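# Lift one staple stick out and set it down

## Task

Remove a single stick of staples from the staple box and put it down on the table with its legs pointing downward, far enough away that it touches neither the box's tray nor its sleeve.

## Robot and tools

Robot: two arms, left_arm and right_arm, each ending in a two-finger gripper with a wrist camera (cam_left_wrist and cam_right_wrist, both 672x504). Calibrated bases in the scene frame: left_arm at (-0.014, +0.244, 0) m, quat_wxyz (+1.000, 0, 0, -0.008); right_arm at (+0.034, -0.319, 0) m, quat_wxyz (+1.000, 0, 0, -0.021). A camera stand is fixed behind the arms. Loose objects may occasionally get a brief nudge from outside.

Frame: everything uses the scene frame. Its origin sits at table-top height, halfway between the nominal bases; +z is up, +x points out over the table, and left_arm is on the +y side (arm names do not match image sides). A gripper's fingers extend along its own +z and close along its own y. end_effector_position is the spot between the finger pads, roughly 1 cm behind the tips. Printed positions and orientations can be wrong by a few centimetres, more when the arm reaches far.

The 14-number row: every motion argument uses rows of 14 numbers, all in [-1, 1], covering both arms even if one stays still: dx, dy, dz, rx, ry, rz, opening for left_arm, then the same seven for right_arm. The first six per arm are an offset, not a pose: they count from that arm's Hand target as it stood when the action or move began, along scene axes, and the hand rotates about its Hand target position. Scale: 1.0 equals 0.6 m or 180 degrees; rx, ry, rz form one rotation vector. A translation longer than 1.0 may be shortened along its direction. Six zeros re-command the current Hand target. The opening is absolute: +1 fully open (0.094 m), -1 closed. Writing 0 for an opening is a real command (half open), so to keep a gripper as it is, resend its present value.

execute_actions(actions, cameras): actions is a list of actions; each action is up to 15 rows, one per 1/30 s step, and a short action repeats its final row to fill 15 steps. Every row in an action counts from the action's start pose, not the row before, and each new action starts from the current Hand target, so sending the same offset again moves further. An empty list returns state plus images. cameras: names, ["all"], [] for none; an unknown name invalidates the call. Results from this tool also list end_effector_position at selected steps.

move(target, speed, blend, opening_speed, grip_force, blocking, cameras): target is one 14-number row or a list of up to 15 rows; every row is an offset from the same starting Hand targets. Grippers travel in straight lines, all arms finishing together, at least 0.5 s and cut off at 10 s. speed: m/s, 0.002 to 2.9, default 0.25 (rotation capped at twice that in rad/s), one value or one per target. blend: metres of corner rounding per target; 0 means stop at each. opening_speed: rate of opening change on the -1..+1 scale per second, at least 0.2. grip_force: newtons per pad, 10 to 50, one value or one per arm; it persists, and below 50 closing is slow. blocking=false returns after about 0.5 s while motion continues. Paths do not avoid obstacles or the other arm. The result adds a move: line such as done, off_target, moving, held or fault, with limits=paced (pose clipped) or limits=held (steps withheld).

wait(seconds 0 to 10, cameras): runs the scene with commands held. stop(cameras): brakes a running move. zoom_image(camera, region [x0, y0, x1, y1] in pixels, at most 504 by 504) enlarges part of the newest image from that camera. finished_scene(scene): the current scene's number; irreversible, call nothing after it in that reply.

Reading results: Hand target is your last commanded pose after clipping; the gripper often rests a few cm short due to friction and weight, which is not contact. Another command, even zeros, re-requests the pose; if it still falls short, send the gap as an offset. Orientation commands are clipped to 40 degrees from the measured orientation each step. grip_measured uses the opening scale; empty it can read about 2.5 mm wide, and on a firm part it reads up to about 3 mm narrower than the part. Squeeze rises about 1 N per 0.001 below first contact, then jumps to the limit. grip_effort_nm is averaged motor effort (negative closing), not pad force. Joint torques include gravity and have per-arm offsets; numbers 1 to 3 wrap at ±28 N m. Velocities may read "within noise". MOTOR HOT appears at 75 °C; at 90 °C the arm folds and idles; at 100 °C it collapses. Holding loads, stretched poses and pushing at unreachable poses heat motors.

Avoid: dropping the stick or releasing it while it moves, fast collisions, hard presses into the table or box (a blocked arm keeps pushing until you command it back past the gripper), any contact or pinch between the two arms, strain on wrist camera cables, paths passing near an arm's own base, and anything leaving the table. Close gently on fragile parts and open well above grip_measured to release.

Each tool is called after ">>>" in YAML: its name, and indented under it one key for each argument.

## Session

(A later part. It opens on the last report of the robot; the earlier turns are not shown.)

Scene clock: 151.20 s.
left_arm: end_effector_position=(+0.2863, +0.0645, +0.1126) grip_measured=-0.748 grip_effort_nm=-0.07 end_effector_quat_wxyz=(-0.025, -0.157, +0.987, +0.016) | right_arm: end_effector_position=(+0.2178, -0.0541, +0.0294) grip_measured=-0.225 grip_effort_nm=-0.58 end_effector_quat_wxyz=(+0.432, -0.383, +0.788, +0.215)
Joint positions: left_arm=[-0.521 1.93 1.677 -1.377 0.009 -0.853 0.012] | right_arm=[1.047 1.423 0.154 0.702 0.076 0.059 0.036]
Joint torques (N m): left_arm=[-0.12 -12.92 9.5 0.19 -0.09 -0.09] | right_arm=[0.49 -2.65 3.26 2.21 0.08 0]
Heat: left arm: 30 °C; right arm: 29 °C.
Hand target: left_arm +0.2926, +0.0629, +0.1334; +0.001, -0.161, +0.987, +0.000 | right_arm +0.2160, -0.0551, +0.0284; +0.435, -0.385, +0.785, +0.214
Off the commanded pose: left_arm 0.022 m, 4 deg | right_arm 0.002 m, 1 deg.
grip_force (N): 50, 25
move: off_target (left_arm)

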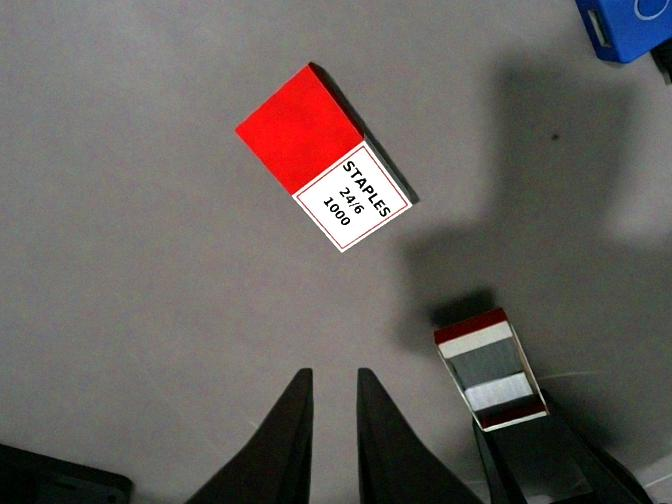

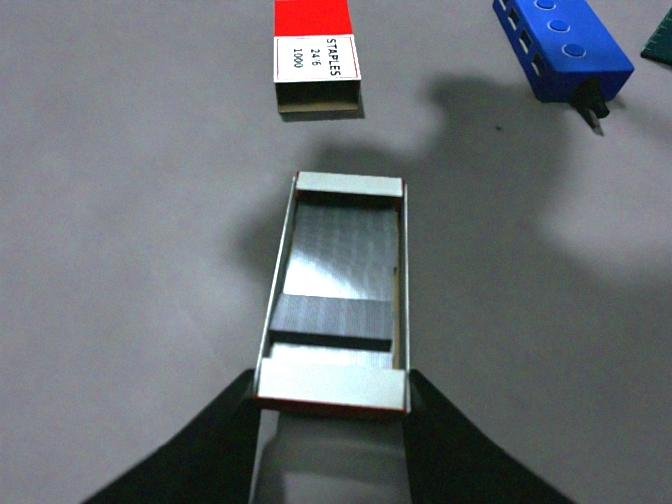

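>>> move:
  target: [0,0,0,0,0,0,-0.75,0,0,-0.026,0,0,0,-0.4]
  speed: 0.05

>>> move:
  target: [0,0,0,0,0,0,-0.3,0,0,0,0,0,0,0.05]
  opening_speed: 0.4
  grip_force: [50, 50]

>>> move:
  target:
    - [0,0,0,0,0,0,-0.3,-0.05,-0.065,0.04,0,0,0,0.05]
    - [0,0,0,0,0,0,-0.3,0.0,-0.4,0.12,0,0,0,0.05]
  blend: [0.03,0]
  cameras: ["all"]

Scene clock: 153.03 s.
left_arm: end_effector_position=(+0.2863, +0.0645, +0.1126) grip_measured=-0.748 grip_effort_nm=-0.07 end_effector_quat_wxyz=(-0.025, -0.157, +0.987, +0.016) | right_arm: end_effector_position=(+0.2188, -0.0527, +0.0158) grip_measured=-0.225 grip_effort_nm=-0.58 end_effector_quat_wxyz=(+0.436, -0.381, +0.786, +0.217)
Joint positions: left_arm=[-0.521 1.93 1.677 -1.377 0.009 -0.853 0.012] | right_arm=[1.047 1.569 0.132 0.881 0.077 0.059 0.036]
Joint torques (N m): left_arm=[-0.23 -13.03 9.68 0.23 -0.09 -0.1] | right_arm=[0.5 -2.93 2.41 2.14 0.07 0.02]
Heat: left arm: 30 °C; right arm: 28 °C.
Hand target: left_arm +0.2926, +0.0629, +0.1334; +0.001, -0.161, +0.987, +0.000 | right_arm +0.2161, -0.0550, +0.0129; +0.435, -0.385, +0.785, +0.214
Off the commanded pose: left_arm 0.022 m, 4 deg | right_arm 0.005 m, 1 deg.
grip_force (N): 50, 25
move: off_target (left_arm)

Scene clock: 154.37 s.
left_arm: end_effector_position=(+0.2863, +0.0645, +0.1126) grip_measured=-0.302 grip_effort_nm=0.15 end_effector_quat_wxyz=(-0.025, -0.157, +0.987, +0.016) | right_arm: end_effector_position=(+0.2189, -0.0528, +0.0159) grip_measured=+0.048 grip_effort_nm=0.08 end_effector_quat_wxyz=(+0.436, -0.381, +0.786, +0.217)
Joint positions: left_arm=[-0.521 1.93 1.677 -1.377 0.009 -0.853 0.033] | right_arm=[1.047 1.569 0.132 0.882 0.077 0.059 0.049]
Joint torques (N m): left_arm=[0.12 -12.82 9.4 0.24 -0.05 -0.1] | right_arm=[0.5 -2.97 2.44 2.13 0.07 -0.01]
Heat: left arm: 30 °C; right arm: 28 °C.
Hand target: left_arm +0.2926, +0.0629, +0.1334; +0.001, -0.161, +0.987, +0.000 | right_arm +0.2160, -0.0550, +0.0129; +0.435, -0.385, +0.785, +0.214
Off the commanded pose: left_arm 0.022 m, 4 deg | right_arm 0.005 m, 1 deg.
move: off_target (left_arm)

Scene clock: 157.57 s.
left_arm: end_effector_position=(+0.2863, +0.0645, +0.1126) grip_measured=-0.302 grip_effort_nm=0.15 end_effector_quat_wxyz=(-0.025, -0.157, +0.987, +0.016) | right_arm: end_effector_position=(+0.2083, -0.2899, +0.0743) grip_measured=+0.048 grip_effort_nm=0.07 end_effector_quat_wxyz=(+0.419, -0.386, +0.791, +0.221)
Joint positions: left_arm=[-0.521 1.93 1.677 -1.377 0.009 -0.853 0.033] | right_arm=[-0.788 1.21 0.453 -1.105 -0.957 -1.892 0.049]
Joint torques (N m): left_arm=[-0.03 -12.92 9.42 0.25 -0.07 -0.1] | right_arm=[-0.54 -1.24 7.06 -0.19 -0.66 -0.03]
Heat: left arm: 30 °C; right arm: 29 °C.
Hand target: left_arm +0.2926, +0.0629, +0.1334; +0.001, -0.161, +0.987, +0.000 | right_arm +0.2161, -0.2951, +0.0850; +0.435, -0.385, +0.785, +0.214
Off the commanded pose: left_arm 0.022 m, 4 deg | right_arm 0.014 m, 2 deg.
move: off_target (left_arm, right_arm); blend cut to 0.0274 m at target 1

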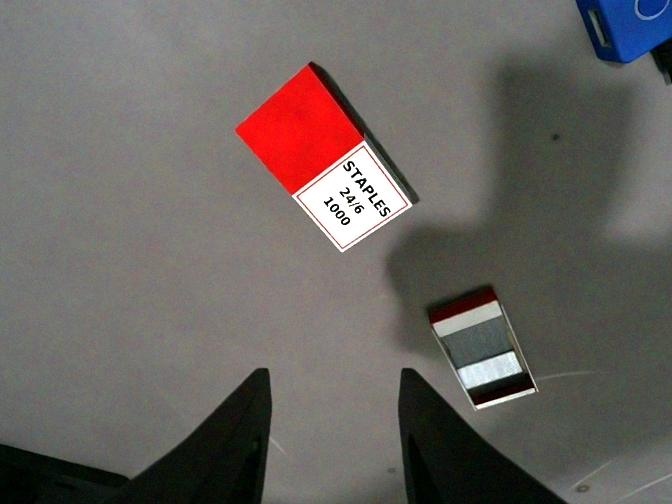

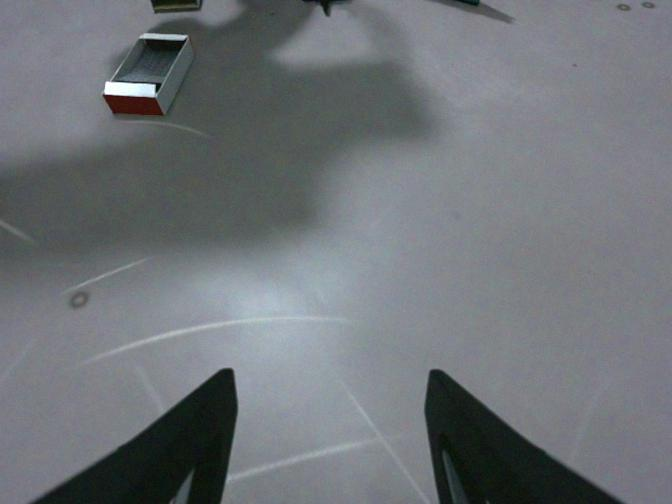

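>>> move:
  target: [-0.095,-0.16,-0.10,0,0,-0.108,-0.48,0,0,0,0,0,0,0.05]
  cameras: ["cam_left_wrist"]

>>> zoom_image:
  camera: "cam_left_wrist"
  region: [180, 220, 480, 420]

Scene clock: 159.40 s.
left_arm: end_effector_position=(+0.2341, -0.0364, +0.0821) grip_measured=-0.478 grip_effort_nm=-0.08 end_effector_quat_wxyz=(+0.003, +0.006, +1.000, -0.009) | right_arm: end_effector_position=(+0.2083, -0.2900, +0.0743) grip_measured=+0.048 grip_effort_nm=0.07 end_effector_quat_wxyz=(+0.419, -0.386, +0.791, +0.221)
Joint positions: left_arm=[-0.829 1.959 1.598 -1.192 0.007 -0.833 0.025] | right_arm=[-0.789 1.21 0.453 -1.105 -0.957 -1.892 0.049]
Joint torques (N m): left_arm=[0.18 -8.7 5.22 0.63 -0.06 0.11] | right_arm=[-0.57 -1.26 6.93 -0.18 -0.67 -0.03]
Heat: left arm: 30 °C; right arm: 29 °C.
Hand target: left_arm +0.2356, -0.0332, +0.0735; +0.001, +0.008, +1.000, +0.000 | right_arm +0.2161, -0.2950, +0.0844; +0.435, -0.385, +0.785, +0.214 (not the last commanded pose)
Off the commanded pose: left_arm 0.009 m, 1 deg | right_arm 0.014 m, 2 deg.
move: off_target (right_arm)
Images, in order (width x height): cam_left_wrist 672x504.

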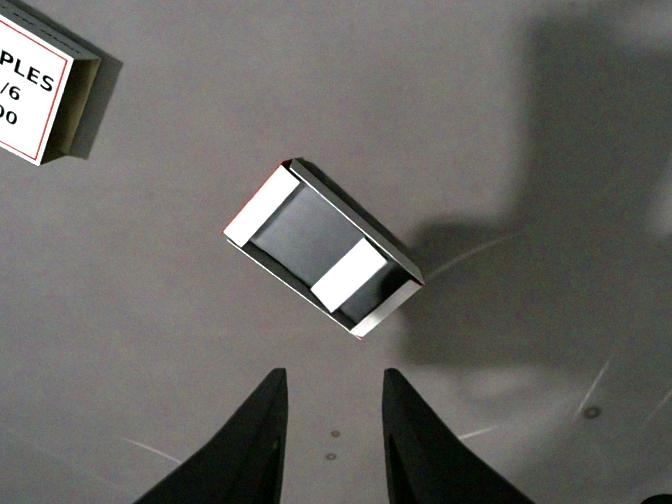

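Scaled by 1.680 from the camera's 672x504 image, which has a finer 960x720 frame.

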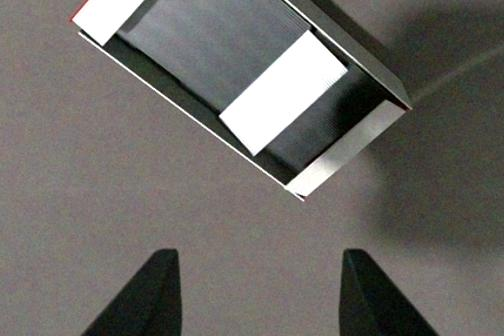

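>>> move:
  target: [-0.0067,-0.008,-0.04,0,0,-0.208,-0.48,0,0,0,0,0,0,0.05]
  cameras: ["cam_left_wrist"]

>>> zoom_image:
  camera: "cam_left_wrist"
  region: [180, 220, 480, 420]

Scene clock: 162.10 s.
left_arm: end_effector_position=(+0.2335, -0.0391, +0.0596) grip_measured=-0.478 grip_effort_nm=-0.08 end_effector_quat_wxyz=(+0.007, +0.322, +0.947, -0.008) | right_arm: end_effector_position=(+0.2083, -0.2900, +0.0743) grip_measured=+0.048 grip_effort_nm=0.07 end_effector_quat_wxyz=(+0.419, -0.386, +0.791, +0.221)
Joint positions: left_arm=[-0.836 1.977 1.533 -1.106 0.007 -0.197 0.025] | right_arm=[-0.789 1.21 0.453 -1.105 -0.957 -1.892 0.049]
Joint torques (N m): left_arm=[-0.5 -8.61 4.9 0.65 -0.02 0.11] | right_arm=[-0.58 -1.22 6.91 -0.19 -0.66 -0.02]
Heat: left arm: 30 °C; right arm: 29 °C.
Hand target: left_arm +0.2315, -0.0380, +0.0494; +0.001, +0.328, +0.945, -0.001 | right_arm +0.2161, -0.2950, +0.0844; +0.435, -0.385, +0.785, +0.214
Off the commanded pose: left_arm 0.010 m, 1 deg | right_arm 0.014 m, 2 deg.
move: off_target (right_arm)
Images, in order (width x height): cam_left_wrist 672x504.

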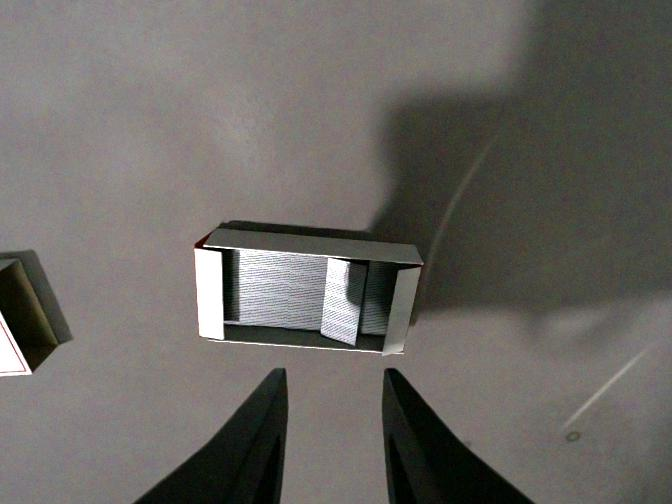

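Scaled by 1.680 from the camera's 672x504 image, which has a finer 960x720 frame.

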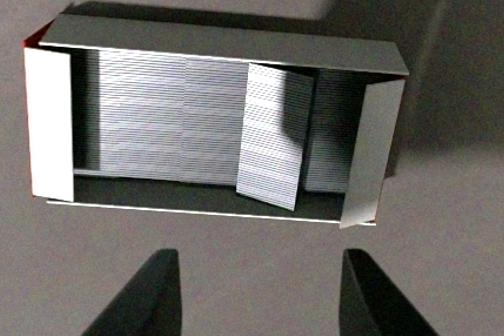

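>>> move:
  target: [-0.0045,0.001,-0.045,0,0,-0.026,-0.48,0,0,0,0,0,0,0.05]
  speed: 0.12
  cameras: ["cam_left_wrist"]

>>> zoom_image:
  camera: "cam_left_wrist"
  region: [180, 250, 480, 450]

Scene clock: 164.10 s.
left_arm: end_effector_position=(+0.2306, -0.0382, +0.0311) grip_measured=-0.478 grip_effort_nm=-0.07 end_effector_quat_wxyz=(+0.005, +0.360, +0.933, -0.007) | right_arm: end_effector_position=(+0.2083, -0.2900, +0.0743) grip_measured=+0.048 grip_effort_nm=0.07 end_effector_quat_wxyz=(+0.419, -0.386, +0.791, +0.221)
Joint positions: left_arm=[-0.84 2 1.45 -1.005 0.007 -0.119 0.025] | right_arm=[-0.789 1.21 0.453 -1.105 -0.957 -1.892 0.049]
Joint torques (N m): left_arm=[-0.5 -8.76 4.88 0.7 -0.03 0.11] | right_arm=[-0.54 -1.31 6.95 -0.19 -0.67 -0.04]
Heat: left arm: 29 °C; right arm: 29 °C.
Hand target: left_arm +0.2288, -0.0373, +0.0224; +0.001, +0.367, +0.930, -0.001 | right_arm +0.2161, -0.2950, +0.0844; +0.435, -0.385, +0.785, +0.214
Off the commanded pose: left_arm 0.009 m, 1 deg | right_arm 0.014 m, 2 deg.
move: off_target (right_arm)
Images, in order (width x height): cam_left_wrist 672x504.

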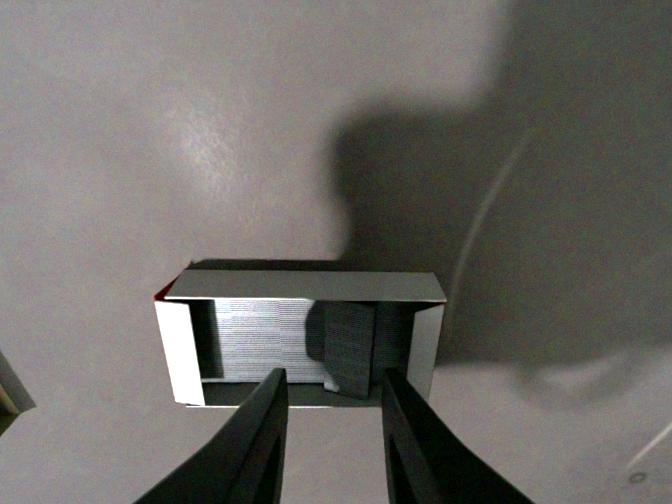

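Scaled by 1.680 from the camera's 672x504 image, which has a finer 960x720 frame.

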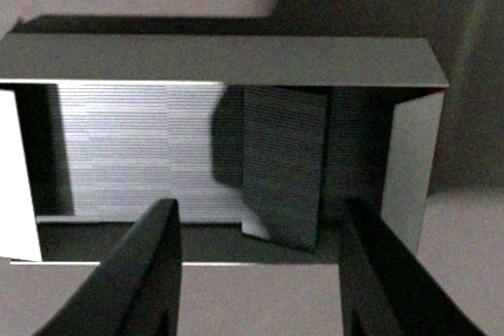

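>>> move:
  target:
    - [-0.005,-0.005,0,0,0,0,-0.48,0,0,0,0,0,0,0.05]
    - [-0.005,-0.004,-0.0235,0,0,0,-0.48,0,0,0,0,0,0,0.05]
  speed: 0.06
  cameras: ["cam_left_wrist"]

>>> zoom_image:
  camera: "cam_left_wrist"
  region: [180, 250, 480, 450]

Scene clock: 166.20 s.
left_arm: end_effector_position=(+0.2270, -0.0412, +0.0170) grip_measured=-0.478 grip_effort_nm=-0.07 end_effector_quat_wxyz=(+0.005, +0.366, +0.930, -0.006) | right_arm: end_effector_position=(+0.2083, -0.2900, +0.0743) grip_measured=+0.048 grip_effort_nm=0.07 end_effector_quat_wxyz=(+0.419, -0.386, +0.791, +0.221)
Joint positions: left_arm=[-0.852 2.018 1.417 -0.955 0.007 -0.119 0.025] | right_arm=[-0.789 1.21 0.453 -1.105 -0.957 -1.892 0.049]
Joint torques (N m): left_arm=[-0.32 -8.66 5.03 0.7 -0.02 0] | right_arm=[-0.55 -1.24 6.94 -0.19 -0.66 -0.03]
Heat: left arm: 29 °C; right arm: 29 °C.
Hand target: left_arm +0.2257, -0.0397, +0.0083; +0.001, +0.367, +0.930, -0.001 | right_arm +0.2161, -0.2950, +0.0844; +0.435, -0.385, +0.785, +0.214
Off the commanded pose: left_arm 0.009 m, 1 deg | right_arm 0.014 m, 2 deg.
move: off_target (right_arm)
Images, in order (width x height): cam_left_wrist 672x504.

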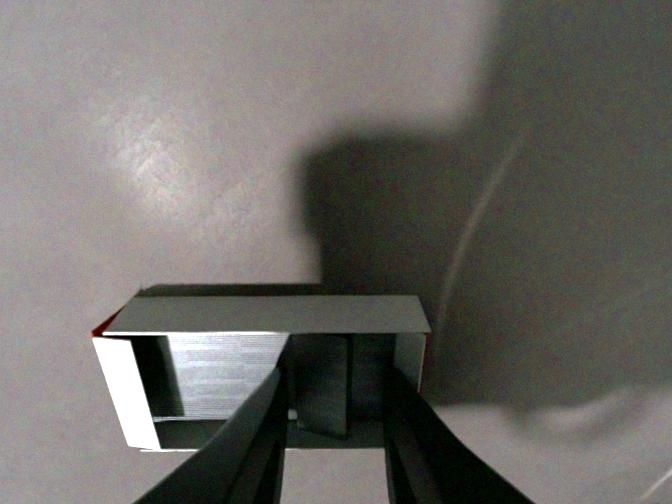

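Scaled by 1.680 from the camera's 672x504 image, which has a finer 960x720 frame.

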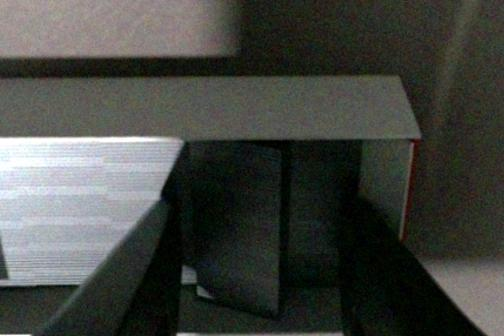

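>>> move:
  target: [0.002,0.002,0,0,0,0,-0.85,0,0,0,0,0,0,0.05]
  opening_speed: 0.25
  grip_force: [25, 50]
  cameras: ["cam_left_wrist"]

>>> zoom_image:
  camera: "cam_left_wrist"
  region: [180, 250, 480, 450]

Scene clock: 168.37 s.
left_arm: end_effector_position=(+0.2272, -0.0414, +0.0170) grip_measured=-0.717 grip_effort_nm=-0.53 end_effector_quat_wxyz=(+0.005, +0.366, +0.930, -0.007) | right_arm: end_effector_position=(+0.2083, -0.2900, +0.0743) grip_measured=+0.048 grip_effort_nm=0.07 end_effector_quat_wxyz=(+0.419, -0.386, +0.791, +0.221)
Joint positions: left_arm=[-0.852 2.018 1.417 -0.954 0.007 -0.119 0.013] | right_arm=[-0.789 1.21 0.453 -1.105 -0.957 -1.892 0.049]
Joint torques (N m): left_arm=[0.16 -9.01 4.98 0.66 -0.04 0.02] | right_arm=[-0.57 -1.25 6.94 -0.19 -0.66 -0.03]
Heat: left arm: 29 °C; right arm: 29 °C.
Hand target: left_arm +0.2270, -0.0386, +0.0083; +0.001, +0.367, +0.930, -0.001 | right_arm +0.2161, -0.2950, +0.0844; +0.435, -0.385, +0.785, +0.214
Off the commanded pose: left_arm 0.009 m, 1 deg | right_arm 0.014 m, 2 deg.
grip_force (N): 25, 50
move: off_target (right_arm)
Images, in order (width x height): cam_left_wrist 672x504.

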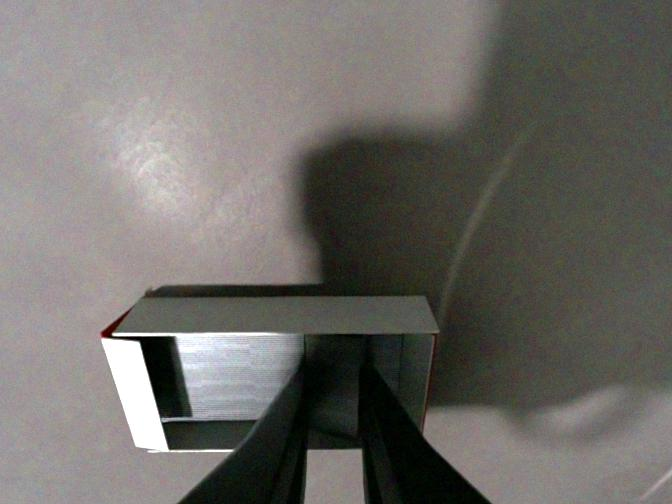

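Scaled by 1.680 from the camera's 672x504 image, which has a finer 960x720 frame.

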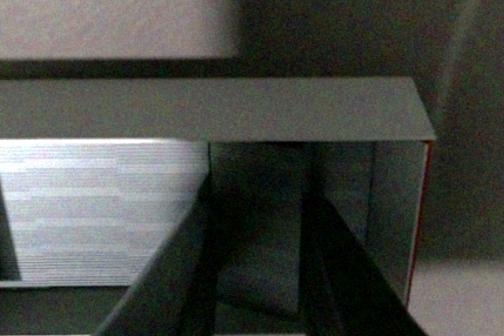

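>>> move:
  target: [0,0,0.13,0,0,0,-0.85,0,0,0,0,0,0,0.05]
  speed: 0.1
  grip_force: [35, 50]
  cameras: ["all"]

>>> zoom_image:
  camera: "cam_left_wrist"
  region: [180, 250, 480, 450]

Scene clock: 170.17 s.
left_arm: end_effector_position=(+0.2201, -0.0330, +0.0673) grip_measured=-0.727 grip_effort_nm=-0.72 end_effector_quat_wxyz=(-0.025, +0.366, +0.930, +0.010) | right_arm: end_effector_position=(+0.2083, -0.2900, +0.0743) grip_measured=+0.048 grip_effort_nm=0.07 end_effector_quat_wxyz=(+0.419, -0.386, +0.791, +0.221)
Joint positions: left_arm=[-0.852 1.992 1.584 -1.217 0.007 -0.119 0.013] | right_arm=[-0.789 1.21 0.453 -1.105 -0.957 -1.892 0.049]
Joint torques (N m): left_arm=[-0.01 -13.12 9.06 0.29 -0.06 0.03] | right_arm=[-0.53 -1.28 6.97 -0.19 -0.65 -0.03]
Heat: left arm: 29 °C; right arm: 29 °C.
Hand target: left_arm +0.2270, -0.0386, +0.0863; +0.001, +0.367, +0.930, -0.001 | right_arm +0.2161, -0.2950, +0.0844; +0.435, -0.385, +0.785, +0.214
Off the commanded pose: left_arm 0.021 m, 3 deg | right_arm 0.014 m, 2 deg.
grip_force (N): 35, 50
move: off_target (left_arm, right_arm)

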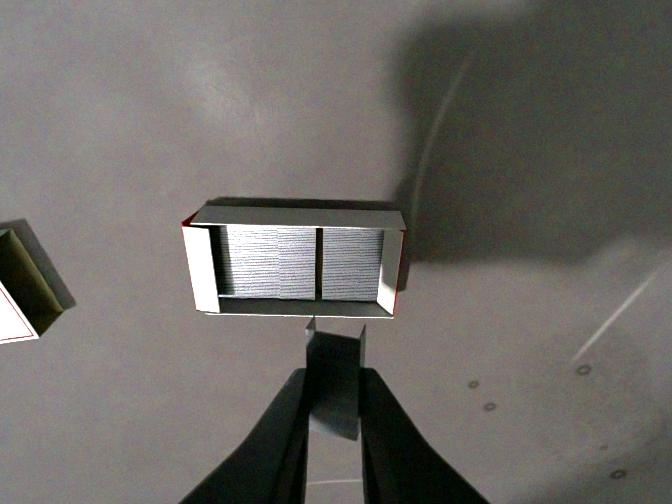

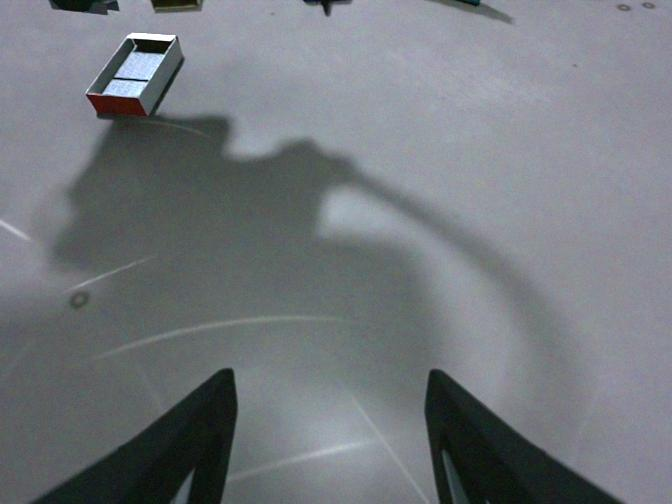

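Scaled by 1.680 from the camera's 672x504 image, which has a finer 960x720 frame.

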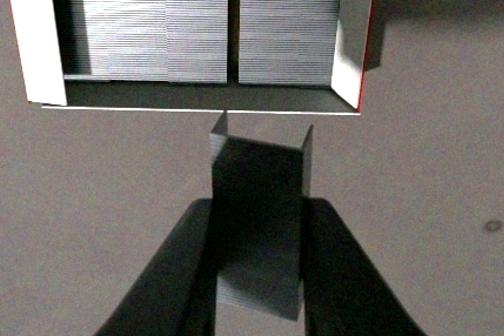

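>>> move:
  target:
    - [0.172,-0.069,0,0,0,0,-0.85,0,0,0,0,0,0,0.05]
    - [0.172,-0.069,-0.1,0,0,0,-0.85,0,0,0,0,0,0,0.05]
  speed: 0.15
  cameras: ["cam_left_wrist"]

Scene clock: 173.53 s.
left_arm: end_effector_position=(+0.3292, -0.0813, +0.0294) grip_measured=-0.727 grip_effort_nm=-0.72 end_effector_quat_wxyz=(-0.001, +0.364, +0.932, -0.003) | right_arm: end_effector_position=(+0.2083, -0.2900, +0.0743) grip_measured=+0.048 grip_effort_nm=0.07 end_effector_quat_wxyz=(+0.419, -0.386, +0.791, +0.221)
Joint positions: left_arm=[-0.742 2.436 2.157 -1.291 0.007 -0.014 0.013] | right_arm=[-0.789 1.21 0.453 -1.105 -0.957 -1.892 0.049]
Joint torques (N m): left_arm=[0.05 -13.67 5.01 0.63 -0.04 0.08] | right_arm=[-0.55 -1.31 6.95 -0.18 -0.65 -0.03]
Heat: left arm: 29 °C; right arm: 30 °C.
Hand target: left_arm +0.3301, -0.0799, +0.0262; +0.001, +0.367, +0.930, -0.001 | right_arm +0.2161, -0.2950, +0.0844; +0.435, -0.385, +0.785, +0.214
Off the commanded pose: left_arm 0.004 m, 1 deg | right_arm 0.014 m, 2 deg.
grip_force (N): 35, 50
move: off_target (right_arm)
Images, in order (width x height): cam_left_wrist 672x504.

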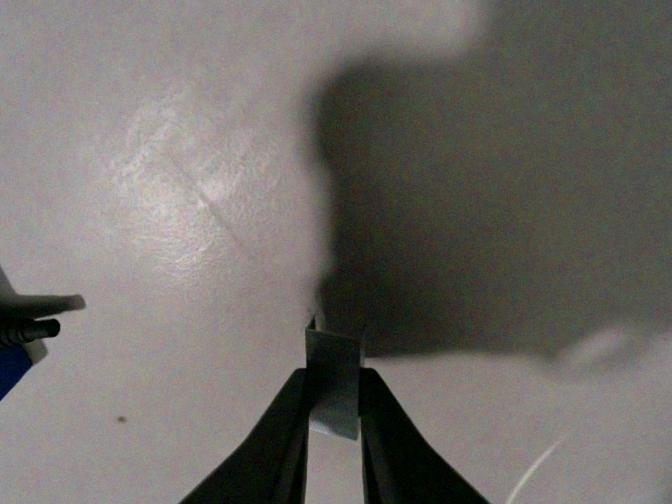

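>>> move:
  target: [0,0,-0.025,0,0,0,-0.85,0,0,0,0,0,0,0.05]
  speed: 0.03
  cameras: ["cam_left_wrist"]

>>> move:
  target: [0,0,-0.01,0,0,0,-0.85,0,0,0,0,0,0,0.05]
  speed: 0.02
  cameras: ["cam_left_wrist"]

Scene clock: 174.97 s.
left_arm: end_effector_position=(+0.3298, -0.0819, +0.0173) grip_measured=-0.727 grip_effort_nm=-0.72 end_effector_quat_wxyz=(+0.002, +0.364, +0.932, -0.004) | right_arm: end_effector_position=(+0.2083, -0.2900, +0.0743) grip_measured=+0.048 grip_effort_nm=0.07 end_effector_quat_wxyz=(+0.419, -0.386, +0.791, +0.221)
Joint positions: left_arm=[-0.742 2.436 2.109 -1.236 0.007 -0.014 0.013] | right_arm=[-0.789 1.21 0.453 -1.105 -0.957 -1.892 0.049]
Joint torques (N m): left_arm=[0.05 -13.45 5.04 0.63 -0.05 0.13] | right_arm=[-0.61 -1.22 6.93 -0.18 -0.66 -0.03]
Heat: left arm: 29 °C; right arm: 30 °C.
Hand target: left_arm +0.3302, -0.0800, +0.0113; +0.001, +0.367, +0.930, -0.001 | right_arm +0.2161, -0.2950, +0.0844; +0.435, -0.385, +0.785, +0.214
Off the commanded pose: left_arm 0.006 m, 1 deg | right_arm 0.014 m, 2 deg.
grip_force (N): 35, 50
move: off_target (right_arm)
Images, in order (width x height): cam_left_wrist 672x504.

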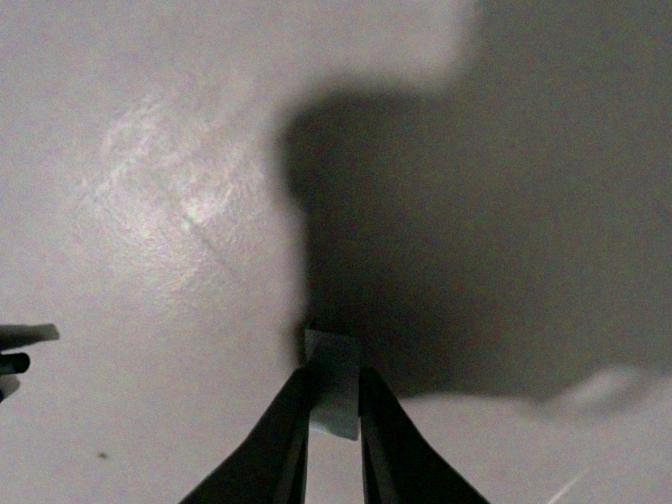

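Scene clock: 175.67 s.
left_arm: end_effector_position=(+0.3301, -0.0821, +0.0152) grip_measured=-0.727 grip_effort_nm=-0.72 end_effector_quat_wxyz=(+0.003, +0.364, +0.932, -0.005) | right_arm: end_effector_position=(+0.2083, -0.2900, +0.0743) grip_measured=+0.048 grip_effort_nm=0.07 end_effector_quat_wxyz=(+0.419, -0.386, +0.791, +0.221)
Joint positions: left_arm=[-0.742 2.436 2.101 -1.226 0.006 -0.014 0.013] | right_arm=[-0.789 1.21 0.453 -1.105 -0.957 -1.892 0.049]
Joint torques (N m): left_arm=[0.12 -13.11 4.33 0.78 -0.05 0.1] | right_arm=[-0.57 -1.25 6.94 -0.18 -0.65 -0.03]
Heat: left arm: 29 °C; right arm: 30 °C.
Hand target: left_arm +0.3303, -0.0799, +0.0053; +0.001, +0.367, +0.930, +0.000 | right_arm +0.2161, -0.2950, +0.0844; +0.435, -0.385, +0.785, +0.214
Off the commanded pose: left_arm 0.010 m, 1 deg | right_arm 0.014 m, 2 deg.
grip_force (N): 35, 50
move: off_target (right_arm)
Images, in order (width x height): cam_left_wrist 672x504.

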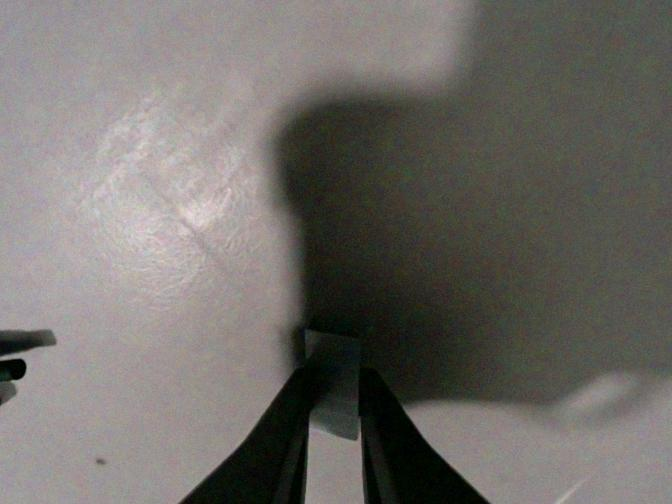

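>>> move:
  target: [0,0,0.003,0,0,0,-0.5,0,0,0,0,0,0,0.05]
  opening_speed: 0.3

>>> move:
  target: [0,0,0.14,0,0,0,-0.5,0,0,0,0,0,0,0.05]
  speed: 0.12
  cameras: ["cam_left_wrist"]

>>> zoom_image:
  camera: "cam_left_wrist"
  region: [220, 220, 460, 420]

Scene clock: 177.47 s.
left_arm: end_effector_position=(+0.3301, -0.0821, +0.0141) grip_measured=-0.502 grip_effort_nm=0.15 end_effector_quat_wxyz=(+0.003, +0.364, +0.932, -0.005) | right_arm: end_effector_position=(+0.2083, -0.2900, +0.0743) grip_measured=+0.048 grip_effort_nm=0.07 end_effector_quat_wxyz=(+0.419, -0.386, +0.791, +0.221)
Joint positions: left_arm=[-0.742 2.436 2.096 -1.221 0.006 -0.014 0.023] | right_arm=[-0.789 1.21 0.453 -1.105 -0.957 -1.892 0.049]
Joint torques (N m): left_arm=[-0.02 -13.2 5.08 0.67 -0.04 0.1] | right_arm=[-0.57 -1.26 6.9 -0.2 -0.66 -0.03]
Heat: left arm: 29 °C; right arm: 30 °C.
Hand target: left_arm +0.3302, -0.0799, +0.0070; +0.001, +0.367, +0.930, +0.000 | right_arm +0.2161, -0.2950, +0.0844; +0.435, -0.385, +0.785, +0.214
Off the commanded pose: left_arm 0.007 m, 1 deg | right_arm 0.014 m, 2 deg.
grip_force (N): 35, 50
move: off_target (right_arm)

Scene clock: 179.00 s.
left_arm: end_effector_position=(+0.3263, -0.0785, +0.0936) grip_measured=-0.502 grip_effort_nm=0.15 end_effector_quat_wxyz=(+0.000, +0.364, +0.931, -0.004) | right_arm: end_effector_position=(+0.2083, -0.2900, +0.0743) grip_measured=+0.048 grip_effort_nm=0.07 end_effector_quat_wxyz=(+0.419, -0.386, +0.791, +0.221)
Joint positions: left_arm=[-0.742 2.445 2.429 -1.551 0.006 -0.014 0.023] | right_arm=[-0.789 1.21 0.453 -1.105 -0.957 -1.892 0.049]
Joint torques (N m): left_arm=[0.13 -11.62 9.11 0.4 -0.01 0.09] | right_arm=[-0.54 -1.25 6.89 -0.2 -0.66 -0.02]
Heat: left arm: 29 °C; right arm: 30 °C.
Hand target: left_arm +0.3303, -0.0799, +0.0912; +0.001, +0.367, +0.930, -0.001 | right_arm +0.2161, -0.2950, +0.0844; +0.435, -0.385, +0.785, +0.214
Off the commanded pose: left_arm 0.005 m, 1 deg | right_arm 0.014 m, 2 deg.
joint sent to its limit (left arm) — joint 4 (wrist pitch), lower limit. The joint targets still meet the commanded pose.
grip_force (N): 35, 50
move: off_target (right_arm)
Images, in order (width x height): cam_left_wrist 672x504.

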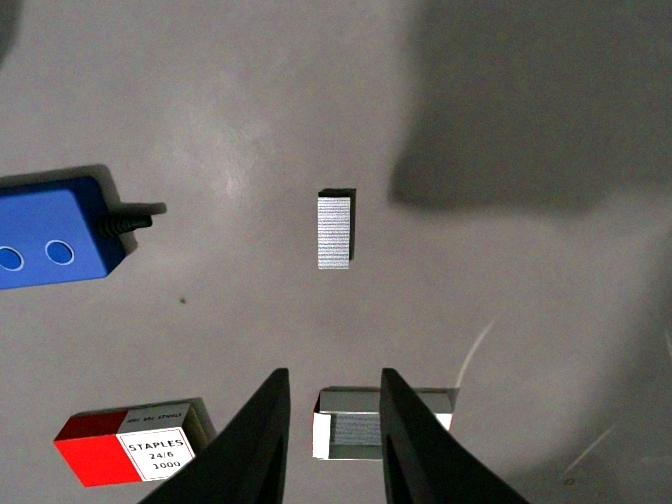

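Scaled by 2.100 from the camera's 672x504 image, which has a finer 960x720 frame.

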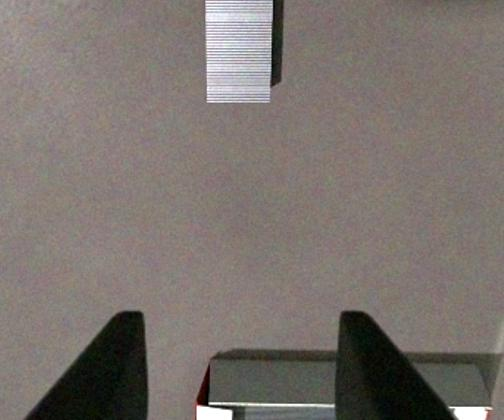

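>>> finished_scene:
  scene: 1

The scene is finished: the task was done.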